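## Task

Read the lot number on the shelf edge under each foam block. Any foam block whose lot number occurs two or more times in the storeroom must end up lying on the desk, entirely over its top with nothing sticking out past an edge. All other foam blocks stay on the shelf where they started. The robot must not tip over or be left leaning, or the task fails.

## Robot and tools

ROBOT. A TidyBot++: a four-caster mobile base (0.54 m long, 0.50 m wide, 0.38 m high) carrying one seven-joint Kinova arm with a Robotiq two-finger gripper. There is only one arm, so every arm argument is for that arm. The shoulder sits 0.12 m ahead of the base centre, 0.68 m up. Segments: upper arm 0.42 m, forearm 0.31 m, hand 0.31 m. Cameras: base_camera (fixed on the base, looking forward) and wrist_camera (looks along the hand). The arm begins folded, hand pointing down.

FRAMES. Base frame: origin on the floor below the base centre, x forward, y left, z up, metres. hand_pose is reported in it: the point between the finger pads; the hand's z axis runs out along the fingers, and the fingers open along its y axis. Odometry frame = base frame as it was when the scene began; base_odometry counts wheel rotation only, so slip shows up as travel. Heading is radians, left positive, -3.142 to 3.142. base_tilt is in degrees, positive when leaning forward or right.

move. One action per call. Arguments:
- base: an object of relative offsets measured from where the base currently is, along its axes at the start of the command. translate_m (forward +, -2 to 2 m), strafe_m (left +, -2 to 2 m), rotate_rad (counter-clockwise from above +, -6.3 to 6.3 rad). Combined translate and strafe drive one straight line.
- joints: an object of absolute joint targets by name, in radians: joint_1_rad (any angle; positive turns the arm clockwise from above, opposite to heading), joint_2_rad (-2.249 to 2.249, shoulder, 0 upright), joint_3_rad (any), joint_4_rad (-2.579 to 2.579, elbow, 0 straight), joint_5_rad (any), joint_6_rad (-2.099 to 2.099, wrist), joint_7_rad (any; 1.57 with the hand down puts the fingers opening left-right). gripper_pos is 0 (open, pad gap about 85 mm) to 1 (closed); gap is roughly 85 x (1 - gripper_pos) mm. Unlimited joints go the short way round, so send steps under half a turn.
- target: one list of 7 numbers, an absolute hand pose in the base frame: x, y, z in metres, then quaternion qw, qx, qy, qz, as hand_pose prints it. With target, joints may only contain gripper_pos.
- speeds: caps for this action only: translate_m and strafe_m 0.05 to 0.5 m/s (name just one when both are used), rotate_rad 0.1 to 1.57 rad/s.
- cameras: list of base_camera, wrist_camera or all; [] for none; omitted means all.
- blocking: true/omitted waits until motion ends; false returns in about half a second while the robot keeps going. A move with no action just reports state and images.

wait(seconds 0 to 10, cameras): lets time pass, returns state; ends early once motions settle. stop(cameras): brakes all running motions. zoom_image(camera, region [x0, y0, x1, y1] pixels from the top-left, at most 504 x 504): enlarges part of the latest image, useful for reading lot numbers. read_manual(section "licences"): licence texts only. finished_scene(scene): ends the current scene, giving its number; irreversible, and the goal must hold afterwards without the robot.

RESULTS. base_status, joint_status and hand_status report each motion: "moving", "done", "off_target" (stopped away from target, may still push), "stopped", "not_followed" (a built-in check blocked the arm; "joint command not followed" or "pose unreachable", with "cause:" for self-collision), "contact_stop" or "time_out" (unrequested stops; base moves stop after 14 s, hand targets wander up to 10 s). The line "move" says "done" or the worst status. An unrequested stop, a refused call or a torque fault cancels the remaining move, wait and finished_scene calls in that reply. motor_effort gives percent of each motor's maximum, bracketed number the peak. Motor temperatures are listed per arm joint; MOTOR HOT appears at 60 °C, and at 75 °C an over-temperature fault lets the arm sag for 30 to 60 s. "ARM HIT" means the arm struck the base or itself. on_its_own lists uncommanded behaviour.

HAND TIPS. The solver chooses all joint angles and prefers near-folded postures; paths curve and may overshoot. After "done" the hand is usually within 3 cm; fix it by adding (wanted minus hand_pose) to the last target. To hold still, resend hand_target, not hand_pose. Loads make the arm sag; correct the same way, and never command a held joint to its current reading. A hand pointing down reaches at most about 0.94 m high, only close in. Closed fingertips extend about 20 mm beyond the hand point. A gripper closed to 1 squeezes 100 to 150 N; "off_target" at closing means something is held, "done" at 1 means empty.

AVOID. The arm does not dodge furniture and keeps pushing when blocked; driving or turning with the arm caught above about 0.6 m can topple the robot, as can reaching far out from folded or swinging a stretched arm sideways. Back away or pull the arm in to undo a lean. Torque limits are 104.5 N m (joints 1 to 4) and 51.3 N m (5 to 7); exceeding one freezes the arm 10 s. Do not drop objects, release them while moving, slam, strike hard, push very hard, or squeeze something that still rests on a surface. Objects may occasionally be nudged by outside disturbances. Thinking lets simulated time pass.

Each tool is called as name([rows], argument=value, ...), one row to a line, values as JSON.

## Session

move()

Scene clock: 0.00 s.
Motor temperatures (°C): [38 35 31 37 40 37 42]
base_odometry: x=+0.000 y=+0.000 heading=+0.000
base_tilt: forward=-0.4 right=+0.6
base_status: not commanded
joint_positions: joint_1_rad=-0.038 joint_2_rad=-0.374 joint_3_rad=+3.113 joint_4_rad=-2.523 joint_5_rad=-0.004 joint_6_rad=-0.911 joint_7_rad=+1.592 gripper_pos=+0.000
joint_status: not commanded
motor_effort: joint_1_rad=-1 joint_2_rad=-1 joint_3_rad=+1 joint_4_rad=+15 joint_5_rad=+1 joint_6_rad=+1 joint_7_rad=+0
hand_pose: x=+0.2532 y=+0.0103 z=+0.5912 quat_wxyz=(+0.003, +0.998, +0.042, +0.041) (m; base frame)
hand_target: x=+0.2524 y=+0.0102 z=+0.5907 quat_wxyz=(+0.003, +0.998, +0.042, +0.040) (m; base frame)
hand_status: not commanded
pictures: base_camera, wrist_camera
Images, in order (width x height): base_camera 644x364, wrist_camera 644x476.

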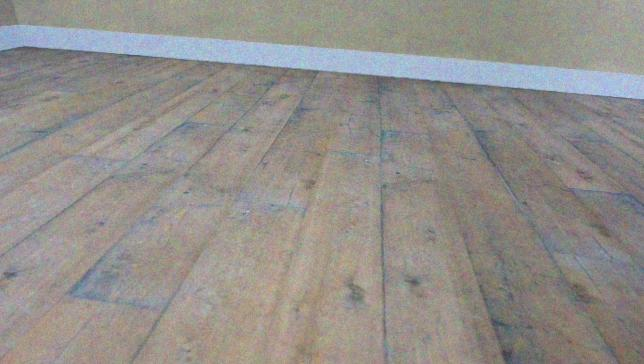

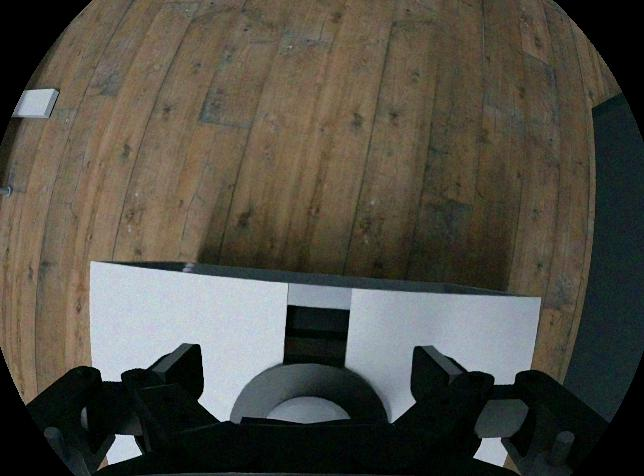

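move(joints={"joint_1_rad":0,"joint_2_rad":-0.9,"joint_3_rad":3.14,"joint_4_rad":-2.5,"joint_5_rad":0,"joint_6_rad":-0.2,"joint_7_rad":1.57})

move(joints={"joint_1_rad":-1.0})

move(joints={"joint_1_rad":-2.0})

move(joints={"joint_1_rad":-3.0})

move(joints={"joint_1_rad":-4.0})

move(joints={"joint_1_rad":-5.1})

Scene clock: 2.53 s.
Motor temperatures (°C): [38 35 31 37 40 37 42]
move: done
base_odometry: x=+0.000 y=+0.000 heading=+0.000
base_tilt: forward=-0.3 right=+0.6
base_status: not commanded
joint_positions: joint_1_rad=-0.020 joint_2_rad=-0.884 joint_3_rad=+3.123 joint_4_rad=-2.514 joint_5_rad=-0.004 joint_6_rad=-0.258 joint_7_rad=+1.592 gripper_pos=+0.000
joint_status: all done
motor_effort: joint_1_rad=-1(2) joint_2_rad=+7(8) joint_3_rad=+1(2) joint_4_rad=+23(23) joint_5_rad=+1(2) joint_6_rad=+9(9) joint_7_rad=+0(1)
hand_pose: x=+0.4030 y=+0.0127 z=+0.8328 quat_wxyz=(+0.001, +0.810, +0.024, +0.587) (m; base frame)
hand_target: x=+0.4068 y=+0.0019 z=+0.8634 quat_wxyz=(+0.000, +0.783, +0.000, +0.622) (m; base frame)
hand_status: not commanded
pictures: base_camera, wrist_camera
Images, in order (width x height): base_camera 644x364, wrist_camera 644x476.

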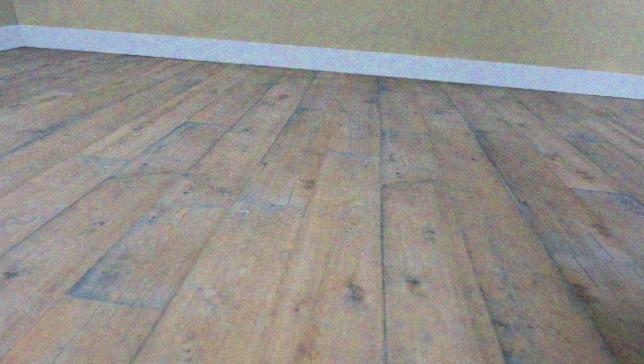

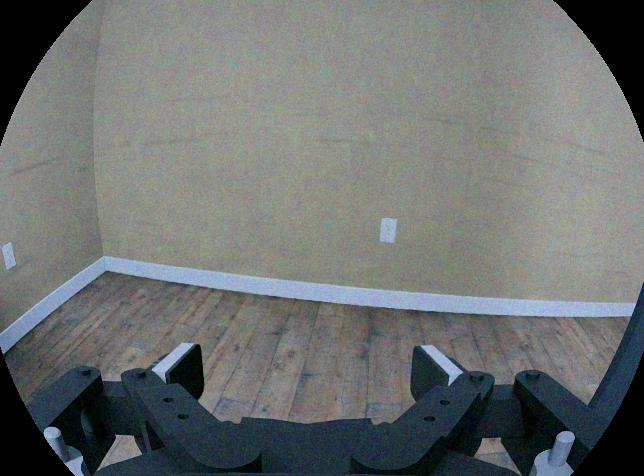

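Scene clock: 4.83 s.
Motor temperatures (°C): [38 35 31 37 40 37 42]
move: done
base_odometry: x=+0.000 y=+0.000 heading=+0.000
base_tilt: forward=-0.4 right=+0.6
base_status: not commanded
joint_positions: joint_1_rad=-0.982 joint_2_rad=-0.884 joint_3_rad=+3.124 joint_4_rad=-2.514 joint_5_rad=-0.004 joint_6_rad=-0.256 joint_7_rad=+1.592 gripper_pos=+0.000
joint_status: all done
motor_effort: joint_1_rad=+0(2) joint_2_rad=+6(7) joint_3_rad=+1(2) joint_4_rad=+22(23) joint_5_rad=+1(1) joint_6_rad=+9(9) joint_7_rad=+0(1)
hand_pose: x=+0.2713 y=+0.2402 z=+0.8335 quat_wxyz=(-0.271, +0.706, +0.395, +0.521) (m; base frame)
hand_target: x=+0.2729 y=+0.2432 z=+0.8634 quat_wxyz=(-0.298, +0.687, +0.376, +0.545) (m; base frame)
hand_status: not commanded
pictures: base_camera, wrist_camera
Images, in order (width x height): base_camera 644x364, wrist_camera 644x476.

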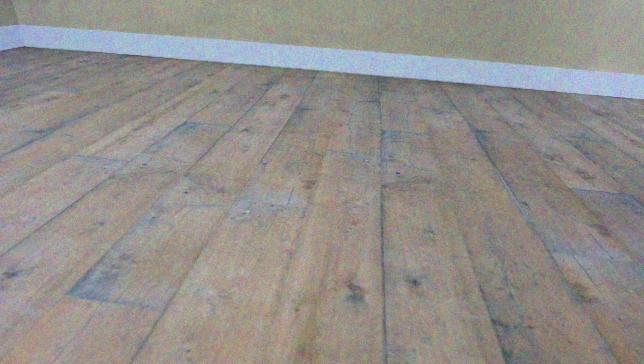

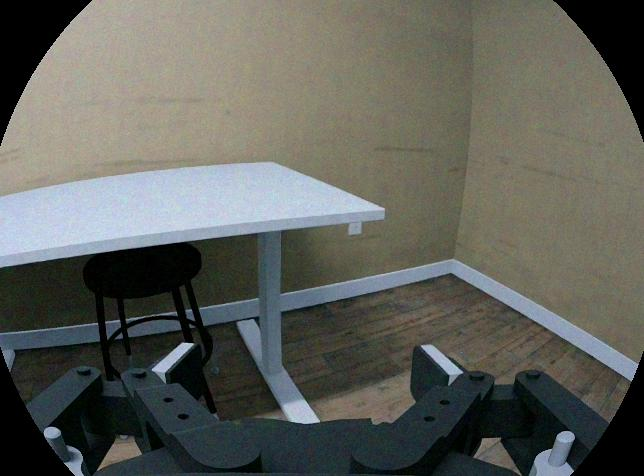

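Scene clock: 7.13 s.
Motor temperatures (°C): [38 35 31 37 40 37 42]
move: done
base_odometry: x=+0.000 y=+0.000 heading=+0.000
base_tilt: forward=-0.4 right=+0.6
base_status: not commanded
joint_positions: joint_1_rad=-1.982 joint_2_rad=-0.884 joint_3_rad=+3.125 joint_4_rad=-2.514 joint_5_rad=-0.004 joint_6_rad=-0.255 joint_7_rad=+1.592 gripper_pos=+0.000
joint_status: all done
motor_effort: joint_1_rad=-1(2) joint_2_rad=+7(7) joint_3_rad=+1(1) joint_4_rad=+22(23) joint_5_rad=+1(1) joint_6_rad=+8(9) joint_7_rad=+0(1)
hand_pose: x=-0.0008 y=+0.2580 z=+0.8336 quat_wxyz=(-0.488, +0.431, +0.685, +0.327) (m; base frame)
hand_target: x=-0.0025 y=+0.2609 z=+0.8634 quat_wxyz=(-0.523, +0.423, +0.659, +0.336) (m; base frame)
hand_status: not commanded
pictures: base_camera, wrist_camera
Images, in order (width x height): base_camera 644x364, wrist_camera 644x476.

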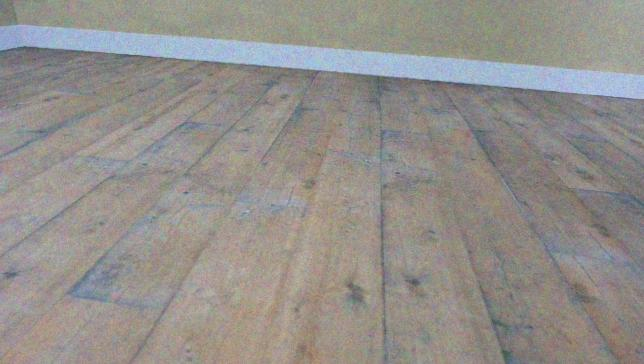

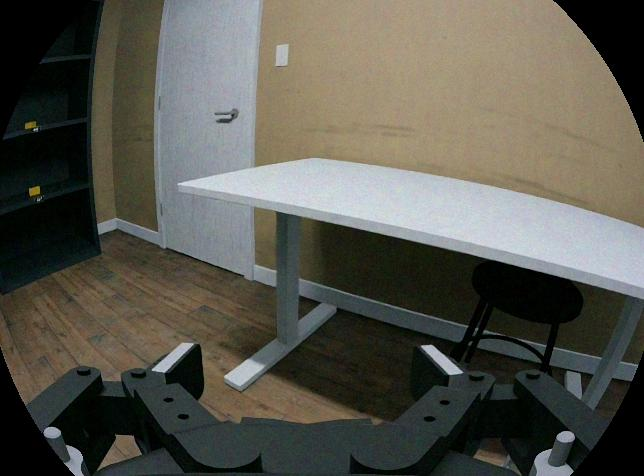

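Scene clock: 9.43 s.
Motor temperatures (°C): [38 35 31 37 40 38 42]
move: done
base_odometry: x=+0.000 y=+0.000 heading=+0.000
base_tilt: forward=-0.3 right=+0.6
base_status: not commanded
joint_positions: joint_1_rad=-2.982 joint_2_rad=-0.884 joint_3_rad=+3.125 joint_4_rad=-2.514 joint_5_rad=-0.004 joint_6_rad=-0.255 joint_7_rad=+1.592 gripper_pos=+0.000
joint_status: all done
motor_effort: joint_1_rad=-1(2) joint_2_rad=+6(7) joint_3_rad=+1(1) joint_4_rad=+22(23) joint_5_rad=+1(1) joint_6_rad=+8(9) joint_7_rad=+0(1)
hand_pose: x=-0.1629 y=+0.0386 z=+0.8337 quat_wxyz=(-0.585, +0.049, +0.808, +0.054) (m; base frame)
hand_target: x=-0.1662 y=+0.0388 z=+0.8634 quat_wxyz=(-0.620, +0.055, +0.781, +0.044) (m; base frame)
hand_status: not commanded
pictures: base_camera, wrist_camera
Images, in order (width x height): base_camera 644x364, wrist_camera 644x476.

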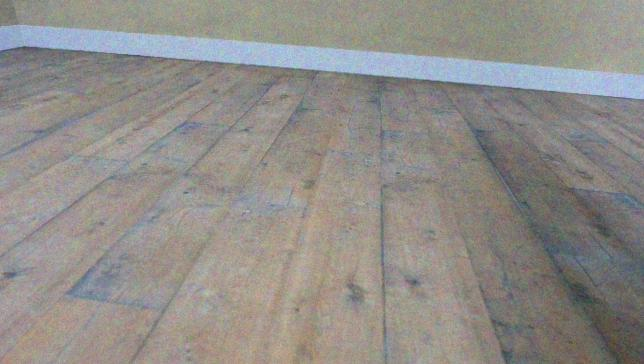

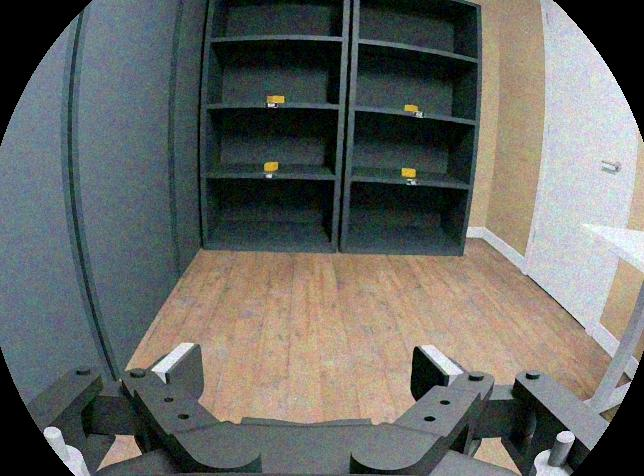

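Scene clock: 11.73 s.
Motor temperatures (°C): [38 35 31 37 40 38 42]
move: done
base_odometry: x=+0.000 y=+0.000 heading=+0.000
base_tilt: forward=-0.4 right=+0.6
base_status: not commanded
joint_positions: joint_1_rad=-3.982 joint_2_rad=-0.884 joint_3_rad=+3.125 joint_4_rad=-2.514 joint_5_rad=-0.004 joint_6_rad=-0.255 joint_7_rad=+1.592 gripper_pos=+0.000
joint_status: all done
motor_effort: joint_1_rad=-1(1) joint_2_rad=+6(8) joint_3_rad=+1(1) joint_4_rad=+22(23) joint_5_rad=+1(1) joint_6_rad=+9(9) joint_7_rad=+0(1)
hand_pose: x=-0.0658 y=-0.2163 z=+0.8338 quat_wxyz=(-0.539, -0.344, +0.732, -0.234) (m; base frame)
hand_target: x=-0.0677 y=-0.2190 z=+0.8634 quat_wxyz=(-0.565, -0.326, +0.712, -0.259) (m; base frame)
hand_status: not commanded
pictures: base_camera, wrist_camera
Images, in order (width x height): base_camera 644x364, wrist_camera 644x476.

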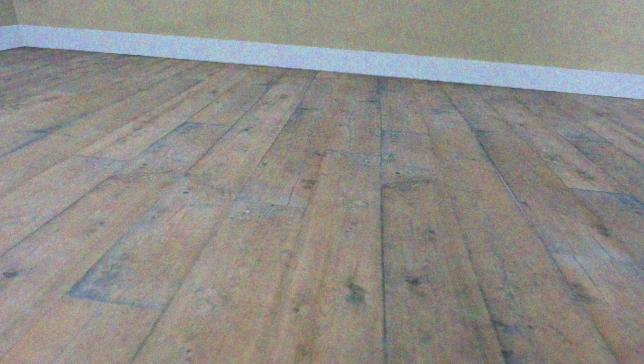

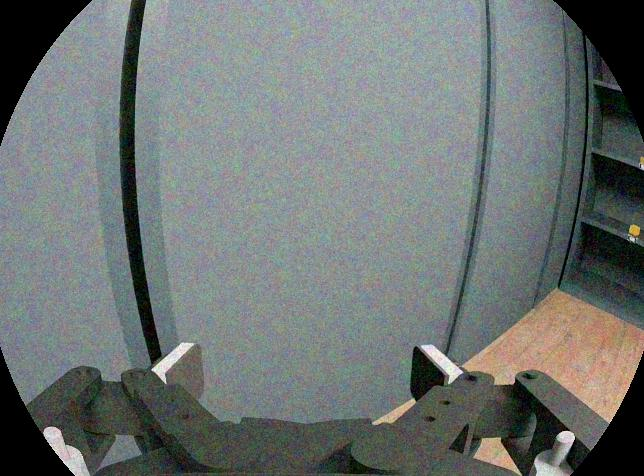

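Scene clock: 14.10 s.
Motor temperatures (°C): [38 35 31 37 40 38 42]
move: done
base_odometry: x=+0.000 y=+0.000 heading=+0.000
base_tilt: forward=-0.3 right=+0.6
base_status: not commanded
joint_positions: joint_1_rad=-5.082 joint_2_rad=-0.884 joint_3_rad=+3.125 joint_4_rad=-2.513 joint_5_rad=-0.004 joint_6_rad=-0.255 joint_7_rad=+1.592 gripper_pos=+0.000
joint_status: all done
motor_effort: joint_1_rad=-1(2) joint_2_rad=+6(8) joint_3_rad=+1(1) joint_4_rad=+22(23) joint_5_rad=+1(1) joint_6_rad=+8(9) joint_7_rad=+0(1)
hand_pose: x=+0.2279 y=-0.2629 z=+0.8338 quat_wxyz=(-0.338, -0.676, +0.445, -0.481) (m; base frame)
hand_target: x=+0.2295 y=-0.2657 z=+0.8634 quat_wxyz=(-0.347, -0.650, +0.436, -0.516) (m; base frame)
hand_status: not commanded
pictures: base_camera, wrist_camera
Images, in order (width x height): base_camera 644x364, wrist_camera 644x476.

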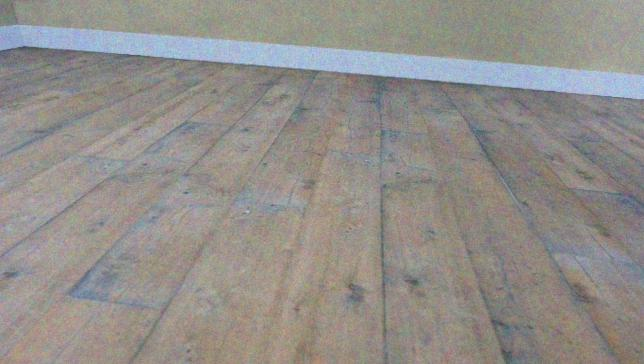

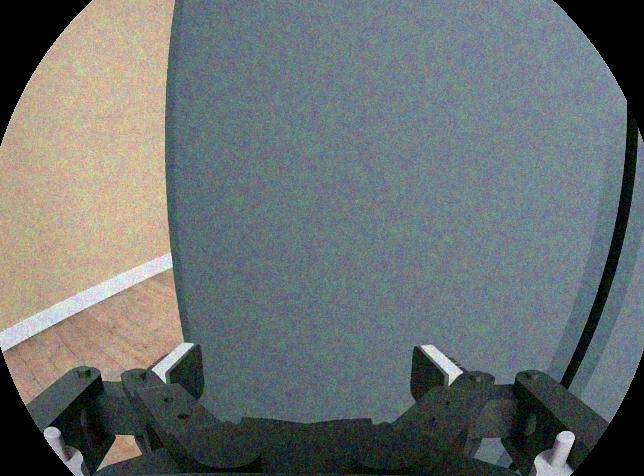

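move(base={"strafe_m":0.2}, joints={"joint_1_rad":-6.283}, cameras=[])

move(base={"rotate_rad":3.14})

zoom_image(camera="wrist_camera", region=[180, 60, 500, 260])

Scene clock: 16.77 s.
Motor temperatures (°C): [38 35 31 37 40 38 42]
move: done
base_odometry: x=+0.000 y=+0.200 heading=+0.001
base_tilt: forward=-0.4 right=+0.6
base_status: done
joint_positions: joint_1_rad=-6.265 joint_2_rad=-0.890 joint_3_rad=+3.127 joint_4_rad=-2.513 joint_5_rad=-0.004 joint_6_rad=-0.254 joint_7_rad=+1.592 gripper_pos=+0.000
joint_status: all done
motor_effort: joint_1_rad=+0(3) joint_2_rad=+7(8) joint_3_rad=+1(2) joint_4_rad=+23(23) joint_5_rad=+1(1) joint_6_rad=+8(9) joint_7_rad=+0(1)
hand_pose: x=+0.4027 y=+0.0009 z=+0.8360 quat_wxyz=(-0.012, -0.807, -0.007, -0.591) (m; base frame)
hand_target: x=+0.4068 y=+0.0018 z=+0.8634 quat_wxyz=(+0.000, -0.783, +0.000, -0.622) (m; base frame)
hand_status: not commanded
pictures: none
No camera images: "cameras" was empty.

Scene clock: 20.07 s.
Motor temperatures (°C): [38 35 31 37 40 38 42]
move: done
base_odometry: x=+0.000 y=+0.200 heading=+3.141
base_tilt: forward=-0.4 right=+0.6
base_status: done
joint_positions: joint_1_rad=-6.268 joint_2_rad=-0.890 joint_3_rad=+3.127 joint_4_rad=-2.513 joint_5_rad=-0.004 joint_6_rad=-0.254 joint_7_rad=+1.592 gripper_pos=+0.000
joint_status: not commanded
motor_effort: joint_1_rad=+0(2) joint_2_rad=+7(8) joint_3_rad=+1(2) joint_4_rad=+22(23) joint_5_rad=+1(1) joint_6_rad=+8(9) joint_7_rad=+0(1)
hand_pose: x=+0.4028 y=+0.0015 z=+0.8361 quat_wxyz=(-0.011, -0.807, -0.008, -0.591) (m; base frame)
hand_target: x=+0.4068 y=+0.0018 z=+0.8634 quat_wxyz=(+0.000, -0.783, +0.000, -0.622) (m; base frame)
hand_status: not commanded
pictures: base_camera, wrist_camera
Images, in order (width x height): base_camera 644x364, wrist_camera 644x476.

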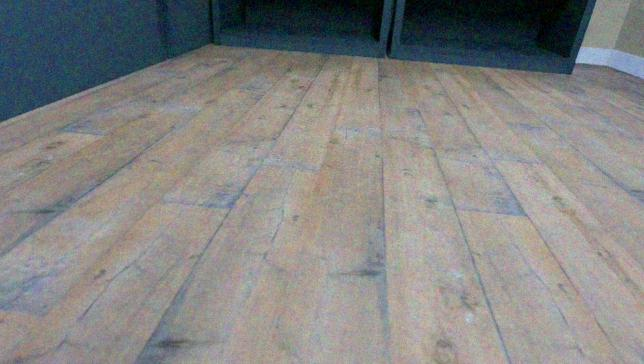

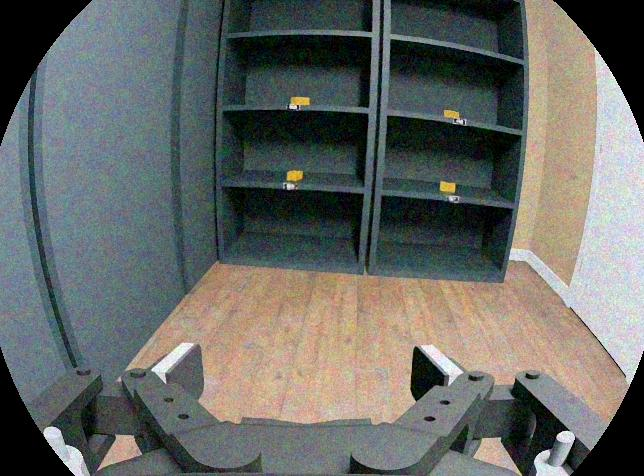

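Scaled by 1.575.

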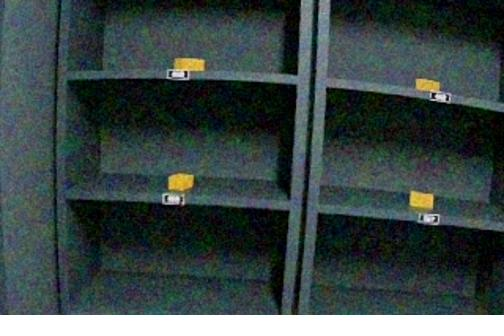

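move(base={"translate_m":1.0})

zoom_image(camera="wrist_camera", region=[220, 20, 340, 260])

zoom_image(camera="wrist_camera", region=[460, 20, 600, 260])

Scene clock: 23.67 s.
Motor temperatures (°C): [38 35 31 37 40 38 42]
move: done
base_odometry: x=-1.000 y=+0.201 heading=-3.142
base_tilt: forward=-0.4 right=+0.6
base_status: done
joint_positions: joint_1_rad=-6.268 joint_2_rad=-0.891 joint_3_rad=+3.127 joint_4_rad=-2.513 joint_5_rad=-0.004 joint_6_rad=-0.253 joint_7_rad=+1.592 gripper_pos=+0.000
joint_status: not commanded
motor_effort: joint_1_rad=+0(1) joint_2_rad=+7(9) joint_3_rad=+1(2) joint_4_rad=+23(23) joint_5_rad=+1(1) joint_6_rad=+8(9) joint_7_rad=+0(1)
hand_pose: x=+0.4026 y=+0.0015 z=+0.8369 quat_wxyz=(-0.011, -0.806, -0.008, -0.592) (m; base frame)
hand_target: x=+0.4068 y=+0.0018 z=+0.8634 quat_wxyz=(+0.000, -0.783, +0.000, -0.622) (m; base frame)
hand_status: not commanded
pictures: base_camera, wrist_camera
Images, in order (width x height): base_camera 644x364, wrist_camera 644x476.

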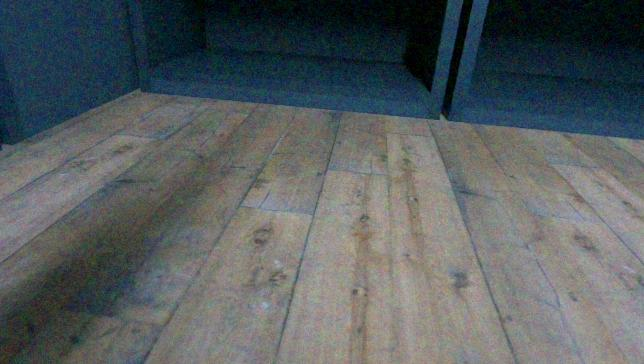

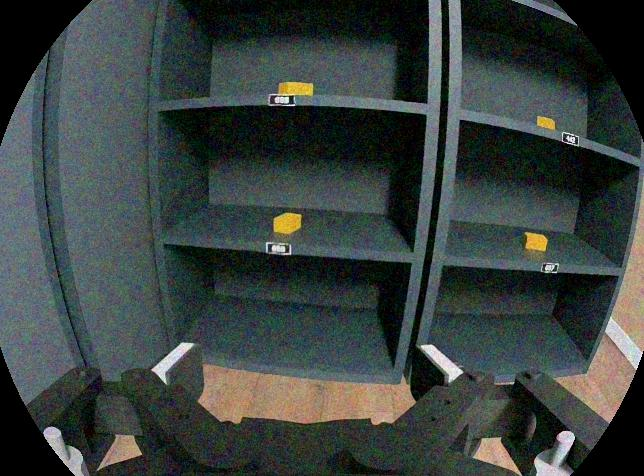

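Scaled by 2.100.

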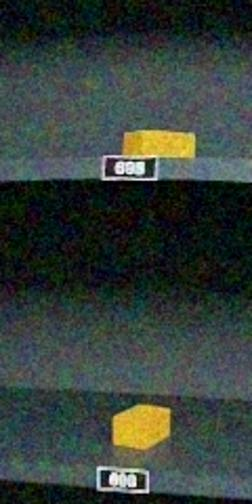

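Scaled by 2.100.

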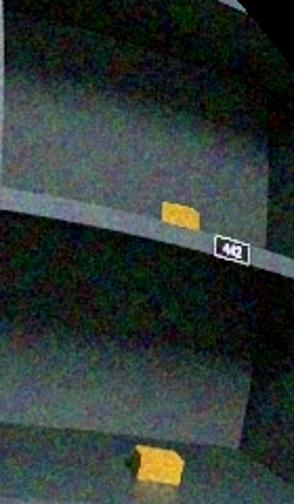

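move(base={"translate_m":0.45})

zoom_image(camera="wrist_camera", region=[200, 20, 320, 120])

zoom_image(camera="wrist_camera", region=[200, 220, 320, 320])

move(base={"strafe_m":-0.7})

zoom_image(camera="wrist_camera", region=[320, 20, 500, 320])

Scene clock: 26.27 s.
Motor temperatures (°C): [38 35 31 37 40 38 42]
move: done
base_odometry: x=-1.450 y=+0.201 heading=-3.140
base_tilt: forward=-0.3 right=+0.6
base_status: done
joint_positions: joint_1_rad=-6.268 joint_2_rad=-0.892 joint_3_rad=+3.127 joint_4_rad=-2.513 joint_5_rad=-0.004 joint_6_rad=-0.253 joint_7_rad=+1.592 gripper_pos=+0.000
joint_status: not commanded
motor_effort: joint_1_rad=-1(1) joint_2_rad=+7(9) joint_3_rad=+1(1) joint_4_rad=+22(23) joint_5_rad=+1(1) joint_6_rad=+9(9) joint_7_rad=+0(1)
hand_pose: x=+0.4026 y=+0.0015 z=+0.8374 quat_wxyz=(-0.011, -0.806, -0.008, -0.592) (m; base frame)
hand_target: x=+0.4068 y=+0.0018 z=+0.8634 quat_wxyz=(+0.000, -0.783, +0.000, -0.622) (m; base frame)
hand_status: not commanded
pictures: base_camera, wrist_camera
Images, in order (width x height): base_camera 644x364, wrist_camera 644x476.

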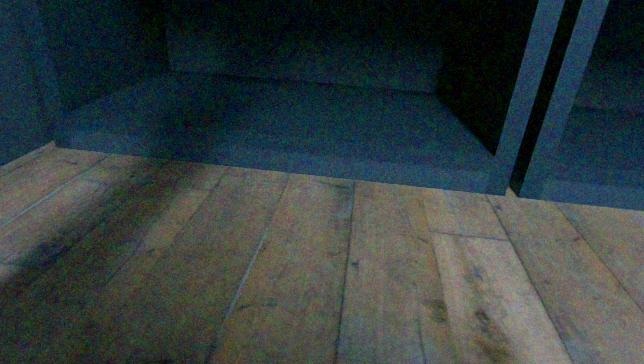

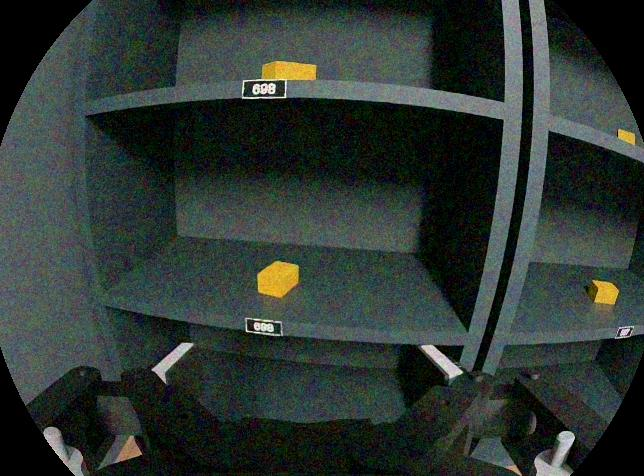

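Scaled by 4.200.

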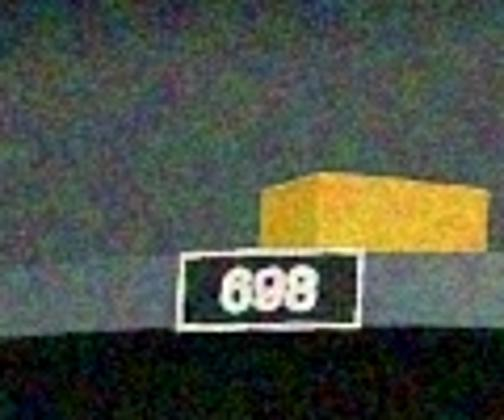

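Scaled by 4.200.

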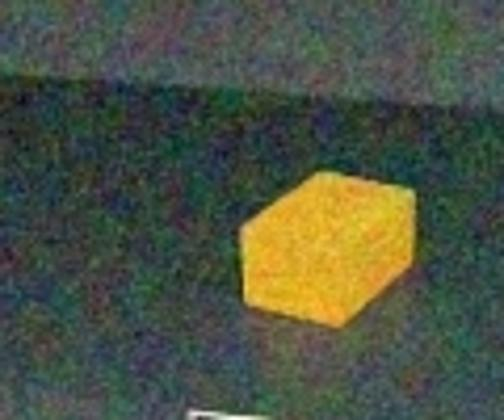

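Scene clock: 29.03 s.
Motor temperatures (°C): [38 35 31 37 40 38 42]
move: done
base_odometry: x=-1.451 y=+0.901 heading=-3.139
base_tilt: forward=-0.4 right=+0.6
base_status: done
joint_positions: joint_1_rad=-6.268 joint_2_rad=-0.892 joint_3_rad=+3.130 joint_4_rad=-2.513 joint_5_rad=-0.004 joint_6_rad=-0.252 joint_7_rad=+1.592 gripper_pos=+0.000
joint_status: not commanded
motor_effort: joint_1_rad=-1(1) joint_2_rad=+7(8) joint_3_rad=+1(3) joint_4_rad=+22(23) joint_5_rad=+1(1) joint_6_rad=+9(9) joint_7_rad=+0(1)
hand_pose: x=+0.4026 y=+0.0010 z=+0.8375 quat_wxyz=(-0.011, -0.806, -0.007, -0.592) (m; base frame)
hand_target: x=+0.4068 y=+0.0018 z=+0.8634 quat_wxyz=(+0.000, -0.783, +0.000, -0.622) (m; base frame)
hand_status: not commanded
pictures: base_camera, wrist_camera
Images, in order (width x height): base_camera 644x364, wrist_camera 644x476.

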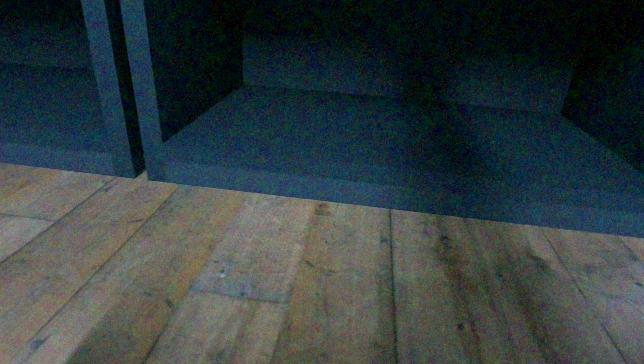

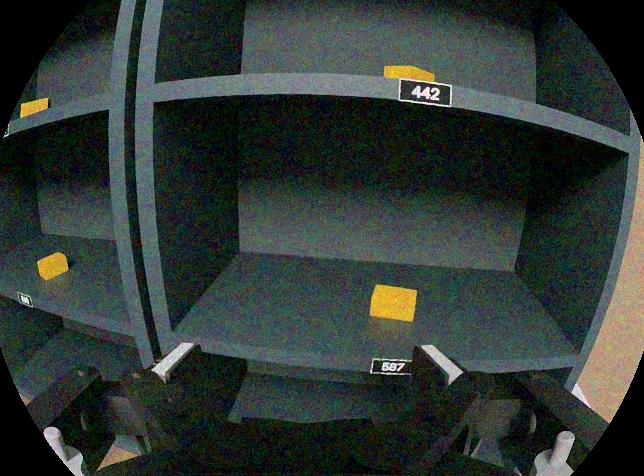

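Scaled by 1.680.

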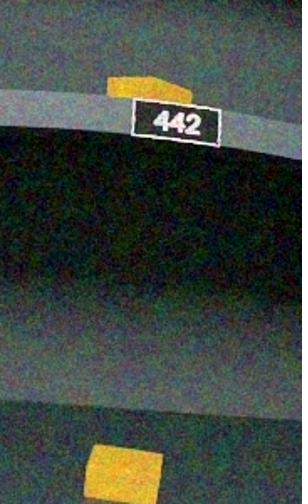

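move(base={"strafe_m":0.6})

zoom_image(camera="wrist_camera", region=[200, 300, 280, 360])

move(base={"translate_m":-1.95}, cameras=[])

move(base={"translate_m":-0.75}, joints={"joint_1_rad":-7.853})

Scene clock: 32.17 s.
Motor temperatures (°C): [38 35 31 37 40 38 42]
move: done
base_odometry: x=-1.450 y=+0.301 heading=-3.139
base_tilt: forward=-0.4 right=+0.6
base_status: done
joint_positions: joint_1_rad=-6.270 joint_2_rad=-0.892 joint_3_rad=+3.132 joint_4_rad=-2.513 joint_5_rad=-0.004 joint_6_rad=-0.252 joint_7_rad=+1.592 gripper_pos=+0.000
joint_status: not commanded
motor_effort: joint_1_rad=+0(2) joint_2_rad=+7(8) joint_3_rad=+1(3) joint_4_rad=+23(23) joint_5_rad=+1(1) joint_6_rad=+8(9) joint_7_rad=+0(1)
hand_pose: x=+0.4027 y=+0.0008 z=+0.8376 quat_wxyz=(-0.010, -0.806, -0.006, -0.592) (m; base frame)
hand_target: x=+0.4068 y=+0.0018 z=+0.8634 quat_wxyz=(+0.000, -0.783, +0.000, -0.622) (m; base frame)
hand_status: not commanded
pictures: base_camera, wrist_camera
Images, in order (width x height): base_camera 644x364, wrist_camera 644x476.

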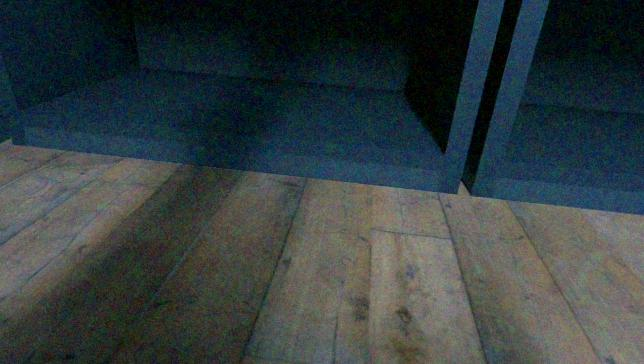

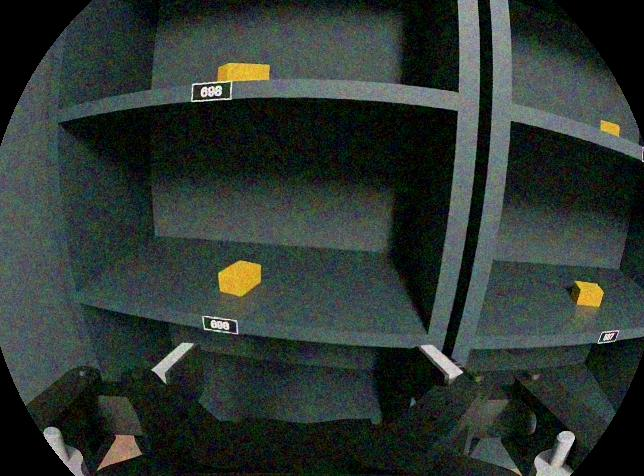

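Scaled by 6.300.

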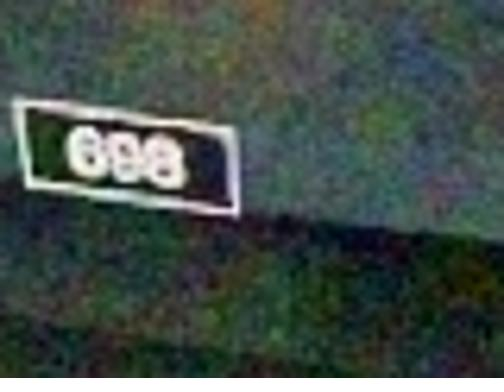

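Scene clock: 37.43 s.
Motor temperatures (°C): [38 35 31 37 40 38 42]
move: done
base_odometry: x=+0.500 y=+0.307 heading=-3.139
base_tilt: forward=-0.4 right=+0.6
base_status: done
joint_positions: joint_1_rad=-6.270 joint_2_rad=-0.892 joint_3_rad=+3.132 joint_4_rad=-2.512 joint_5_rad=-0.004 joint_6_rad=-0.252 joint_7_rad=+1.592 gripper_pos=+0.000
joint_status: not commanded
motor_effort: joint_1_rad=-1(1) joint_2_rad=+7(9) joint_3_rad=+1(1) joint_4_rad=+23(23) joint_5_rad=+1(1) joint_6_rad=+8(9) joint_7_rad=+0(1)
hand_pose: x=+0.4026 y=+0.0008 z=+0.8380 quat_wxyz=(-0.010, -0.805, -0.006, -0.593) (m; base frame)
hand_target: x=+0.4068 y=+0.0018 z=+0.8634 quat_wxyz=(+0.000, -0.783, +0.000, -0.622) (m; base frame)
hand_status: not commanded
pictures: none
No camera images: "cameras" was empty.

Scene clock: 40.30 s.
Motor temperatures (°C): [38 35 31 37 40 38 42]
move: done
base_odometry: x=+1.250 y=+0.308 heading=-3.139
base_tilt: forward=-0.4 right=+0.6
base_status: done
joint_positions: joint_1_rad=-7.833 joint_2_rad=-0.892 joint_3_rad=+3.132 joint_4_rad=-2.512 joint_5_rad=-0.004 joint_6_rad=-0.252 joint_7_rad=+1.592 gripper_pos=+0.000
joint_status: all done
motor_effort: joint_1_rad=+0(2) joint_2_rad=+7(8) joint_3_rad=+1(2) joint_4_rad=+22(23) joint_5_rad=+1(1) joint_6_rad=+9(9) joint_7_rad=+0(1)
hand_pose: x=+0.1203 y=+0.2837 z=+0.8381 quat_wxyz=(+0.411, -0.567, -0.572, -0.428) (m; base frame)
hand_target: x=+0.1174 y=+0.2878 z=+0.8634 quat_wxyz=(+0.439, -0.554, -0.554, -0.440) (m; base frame)
hand_status: not commanded
pictures: base_camera, wrist_camera
Images, in order (width x height): base_camera 644x364, wrist_camera 644x476.

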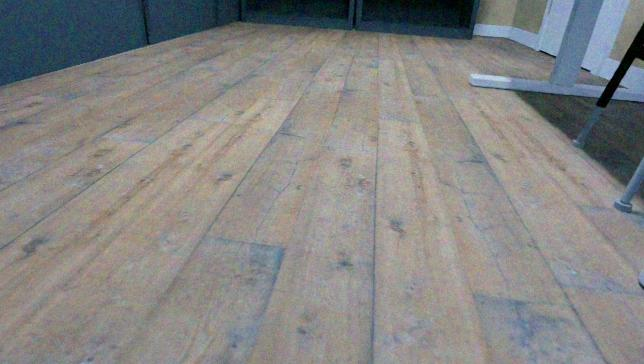

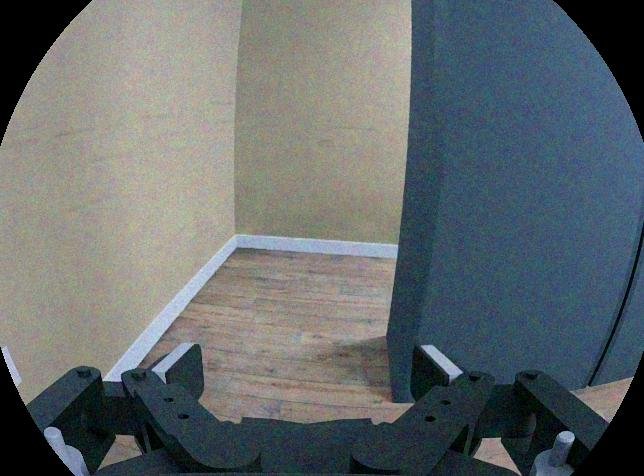

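move(base={"translate_m":-0.35}, cameras=[])

move(base={"rotate_rad":1.57}, joints={"joint_1_rad":-6.283})

Scene clock: 42.50 s.
Motor temperatures (°C): [38 35 31 37 40 38 42]
move: done
base_odometry: x=+1.600 y=+0.309 heading=-3.139
base_tilt: forward=-0.3 right=+0.6
base_status: done
joint_positions: joint_1_rad=-7.836 joint_2_rad=-0.892 joint_3_rad=+3.132 joint_4_rad=-2.512 joint_5_rad=-0.004 joint_6_rad=-0.252 joint_7_rad=+1.592 gripper_pos=+0.000
joint_status: not commanded
motor_effort: joint_1_rad=-1(1) joint_2_rad=+7(9) joint_3_rad=+1(2) joint_4_rad=+22(23) joint_5_rad=+1(1) joint_6_rad=+9(9) joint_7_rad=+0(1)
hand_pose: x=+0.1196 y=+0.2837 z=+0.8381 quat_wxyz=(+0.412, -0.566, -0.572, -0.427) (m; base frame)
hand_target: x=+0.1174 y=+0.2878 z=+0.8634 quat_wxyz=(+0.439, -0.554, -0.554, -0.440) (m; base frame)
hand_status: not commanded
pictures: none
No camera images: "cameras" was empty.

Scene clock: 45.30 s.
Motor temperatures (°C): [38 35 31 37 40 38 42]
move: done
base_odometry: x=+1.600 y=+0.309 heading=-1.570
base_tilt: forward=-0.4 right=+0.6
base_status: done
joint_positions: joint_1_rad=-6.301 joint_2_rad=-0.892 joint_3_rad=+3.132 joint_4_rad=-2.512 joint_5_rad=-0.004 joint_6_rad=-0.252 joint_7_rad=+1.592 gripper_pos=+0.000
joint_status: all done
motor_effort: joint_1_rad=+0(2) joint_2_rad=+7(9) joint_3_rad=+1(2) joint_4_rad=+23(23) joint_5_rad=+1(1) joint_6_rad=+9(9) joint_7_rad=+0(1)
hand_pose: x=+0.4025 y=+0.0097 z=+0.8381 quat_wxyz=(+0.000, -0.805, -0.019, -0.593) (m; base frame)
hand_target: x=+0.4068 y=+0.0018 z=+0.8634 quat_wxyz=(+0.000, -0.783, +0.000, -0.622) (m; base frame)
hand_status: not commanded
pictures: base_camera, wrist_camera
Images, in order (width x height): base_camera 644x364, wrist_camera 644x476.

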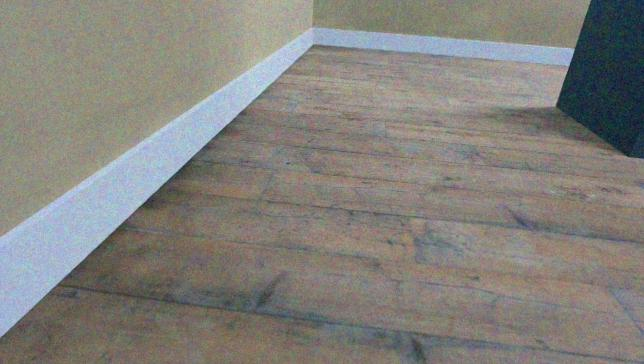

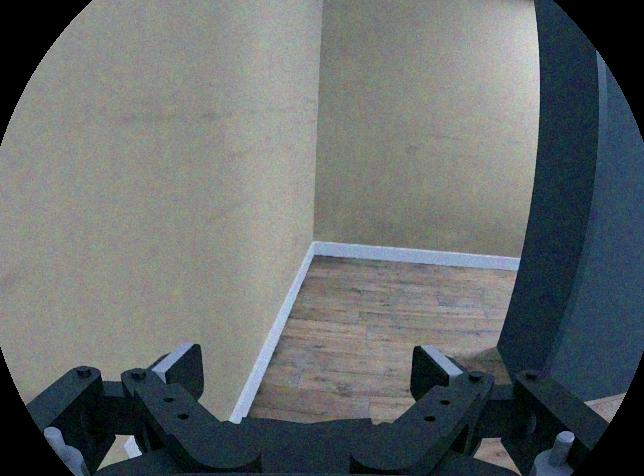

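move(base={"translate_m":1.35})

move(joints={"joint_1_rad":-4.712})

zoom_image(camera="wrist_camera", region=[160, 0, 480, 320])

Scene clock: 52.53 s.
Motor temperatures (°C): [38 35 31 38 40 38 42]
move: time_out
base_odometry: x=+1.601 y=-1.039 heading=-1.571
base_tilt: forward=-0.3 right=+0.6
base_status: translate_m time_out (by the wheels' count: +1.348 of +1.350)
joint_positions: joint_1_rad=-6.298 joint_2_rad=-0.895 joint_3_rad=+3.132 joint_4_rad=-2.512 joint_5_rad=-0.004 joint_6_rad=-0.251 joint_7_rad=+1.592 gripper_pos=+0.000
joint_status: not commanded
motor_effort: joint_1_rad=+0(3) joint_2_rad=+7(10) joint_3_rad=+1(4) joint_4_rad=+23(23) joint_5_rad=+1(1) joint_6_rad=+9(10) joint_7_rad=+0(1)
hand_pose: x=+0.4022 y=+0.0088 z=+0.8393 quat_wxyz=(-0.001, -0.804, -0.018, -0.595) (m; base frame)
hand_target: x=+0.4068 y=+0.0018 z=+0.8634 quat_wxyz=(+0.000, -0.783, +0.000, -0.622) (m; base frame)
hand_status: not commanded
pictures: base_camera, wrist_camera
Images, in order (width x height): base_camera 644x364, wrist_camera 644x476.

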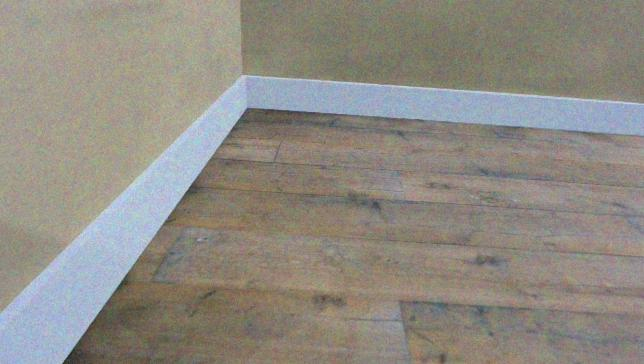

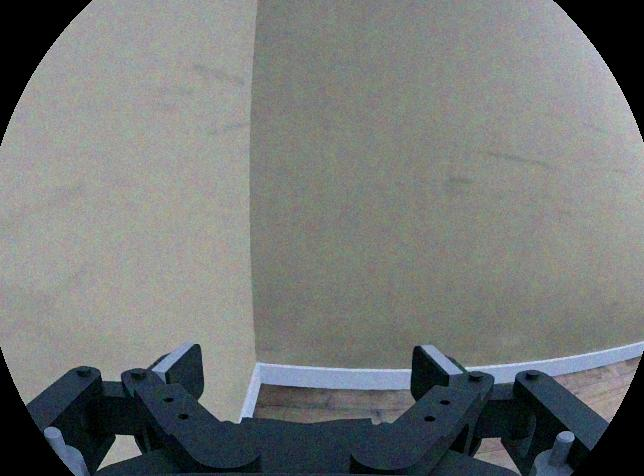

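not run: a stop that you did not command came earlier in this reply.

Scaled by 1.575.

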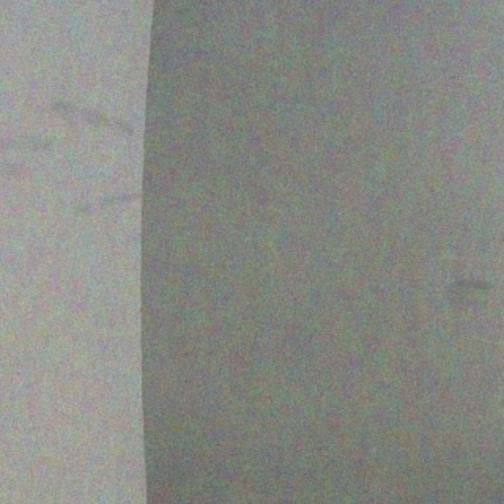

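move(joints={"joint_1_rad":-4.712})

Scene clock: 55.43 s.
Motor temperatures (°C): [38 35 31 38 40 38 42]
move: off_target
base_odometry: x=+1.601 y=-1.038 heading=-1.572
base_tilt: forward=-0.4 right=+3.7
base_status: not commanded
joint_positions: joint_1_rad=-4.822 joint_2_rad=-0.697 joint_3_rad=+3.140 joint_4_rad=-2.502 joint_5_rad=-0.004 joint_6_rad=-0.250 joint_7_rad=+1.592 gripper_pos=+0.000
joint_status: joint_1_rad off_target (ended at -4.822, target -4.712)
motor_effort: joint_1_rad=+17(63) joint_2_rad=-40(40) joint_3_rad=-1(6) joint_4_rad=+22(23) joint_5_rad=+1(1) joint_6_rad=+7(9) joint_7_rad=+0(1)
hand_pose: x=+0.1550 y=-0.3091 z=+0.7864 quat_wxyz=(-0.348, -0.643, +0.565, -0.382) (m; base frame)
hand_target: x=+0.1207 y=-0.2878 z=+0.8634 quat_wxyz=(-0.440, -0.554, +0.554, -0.440) (m; base frame)
hand_status: not commanded
pictures: base_camera, wrist_camera
Images, in order (width x height): base_camera 644x364, wrist_camera 644x476.

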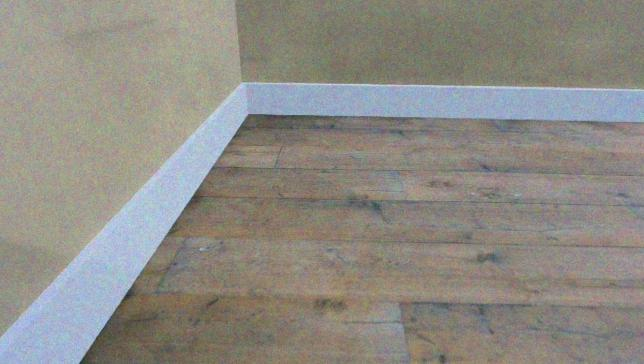

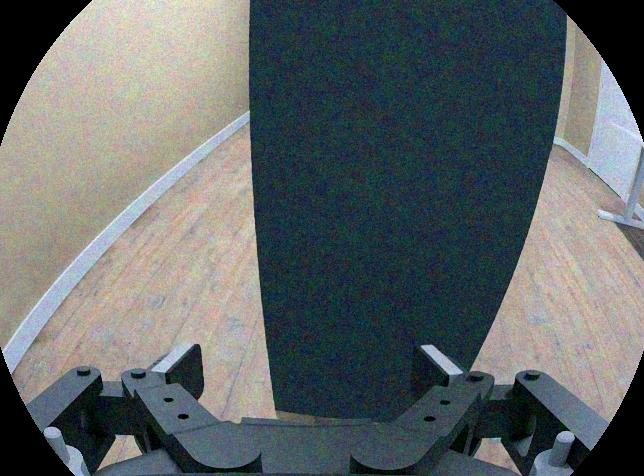

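move(joints={"joint_1_rad":-6.283,"joint_2_rad":-0.9})

move(base={"translate_m":0.35})

Scene clock: 58.57 s.
Motor temperatures (°C): [38 35 31 38 40 38 42]
move: done
base_odometry: x=+1.601 y=-1.039 heading=-1.570
base_tilt: forward=-0.3 right=+0.6
base_status: not commanded
joint_positions: joint_1_rad=-6.265 joint_2_rad=-0.912 joint_3_rad=+3.136 joint_4_rad=-2.496 joint_5_rad=-0.004 joint_6_rad=-0.243 joint_7_rad=+1.592 gripper_pos=+0.000
joint_status: all done
motor_effort: joint_1_rad=-1(17) joint_2_rad=+7(44) joint_3_rad=+1(6) joint_4_rad=+22(29) joint_5_rad=+1(1) joint_6_rad=+9(11) joint_7_rad=+0(1)
hand_pose: x=+0.4017 y=-0.0020 z=+0.8565 quat_wxyz=(-0.011, -0.791, -0.002, -0.611) (m; base frame)
hand_target: x=+0.4068 y=+0.0018 z=+0.8634 quat_wxyz=(+0.000, -0.783, +0.000, -0.622) (m; base frame)
hand_status: not commanded
pictures: base_camera, wrist_camera
Images, in order (width x height): base_camera 644x364, wrist_camera 644x476.

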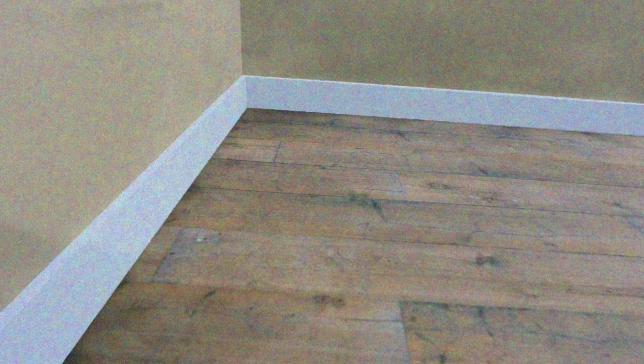

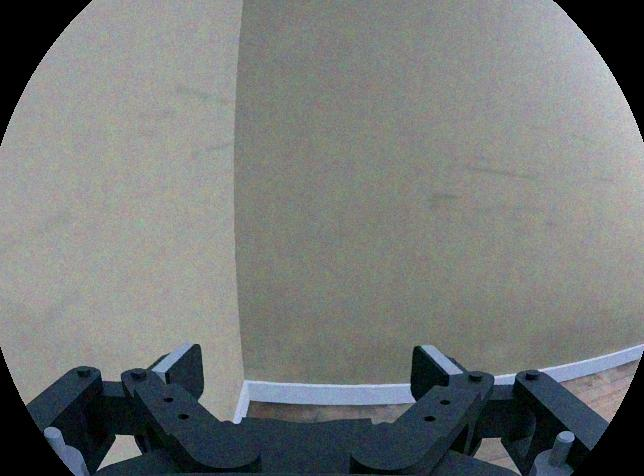

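Scene clock: 62.53 s.
Motor temperatures (°C): [38 35 31 38 40 38 42]
move: time_out
base_odometry: x=+1.601 y=-1.387 heading=-1.571
base_tilt: forward=-0.4 right=+0.6
base_status: translate_m time_out (by the wheels' count: +0.348 of +0.350)
joint_positions: joint_1_rad=-6.266 joint_2_rad=-0.903 joint_3_rad=+3.136 joint_4_rad=-2.496 joint_5_rad=-0.004 joint_6_rad=-0.243 joint_7_rad=+1.592 gripper_pos=+0.000
joint_status: not commanded
motor_effort: joint_1_rad=+0(1) joint_2_rad=+7(10) joint_3_rad=+1(3) joint_4_rad=+22(24) joint_5_rad=+1(1) joint_6_rad=+9(9) joint_7_rad=+0(1)
hand_pose: x=+0.4033 y=-0.0016 z=+0.8539 quat_wxyz=(-0.010, -0.794, -0.003, -0.607) (m; base frame)
hand_target: x=+0.4068 y=+0.0018 z=+0.8634 quat_wxyz=(+0.000, -0.783, +0.000, -0.622) (m; base frame)
hand_status: not commanded
pictures: base_camera, wrist_camera
Images, in order (width x height): base_camera 644x364, wrist_camera 644x476.

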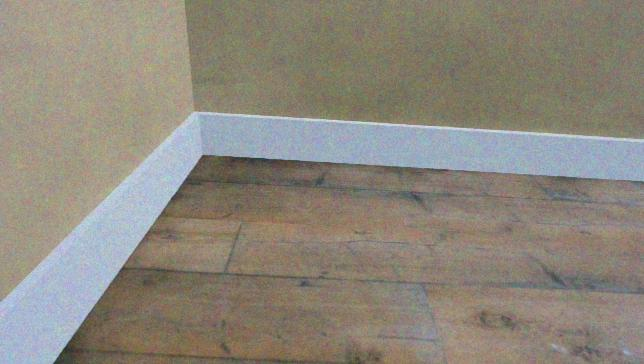

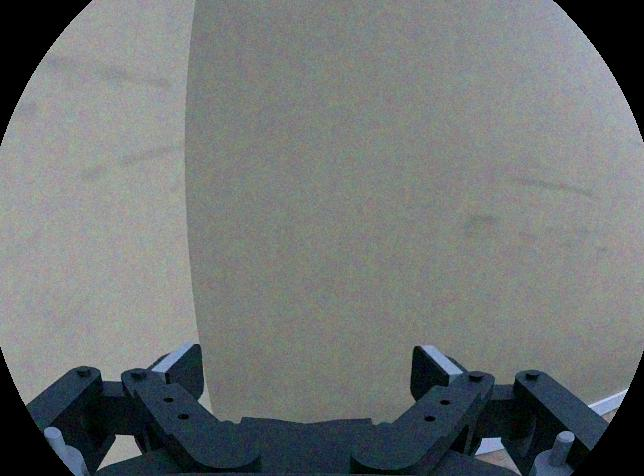

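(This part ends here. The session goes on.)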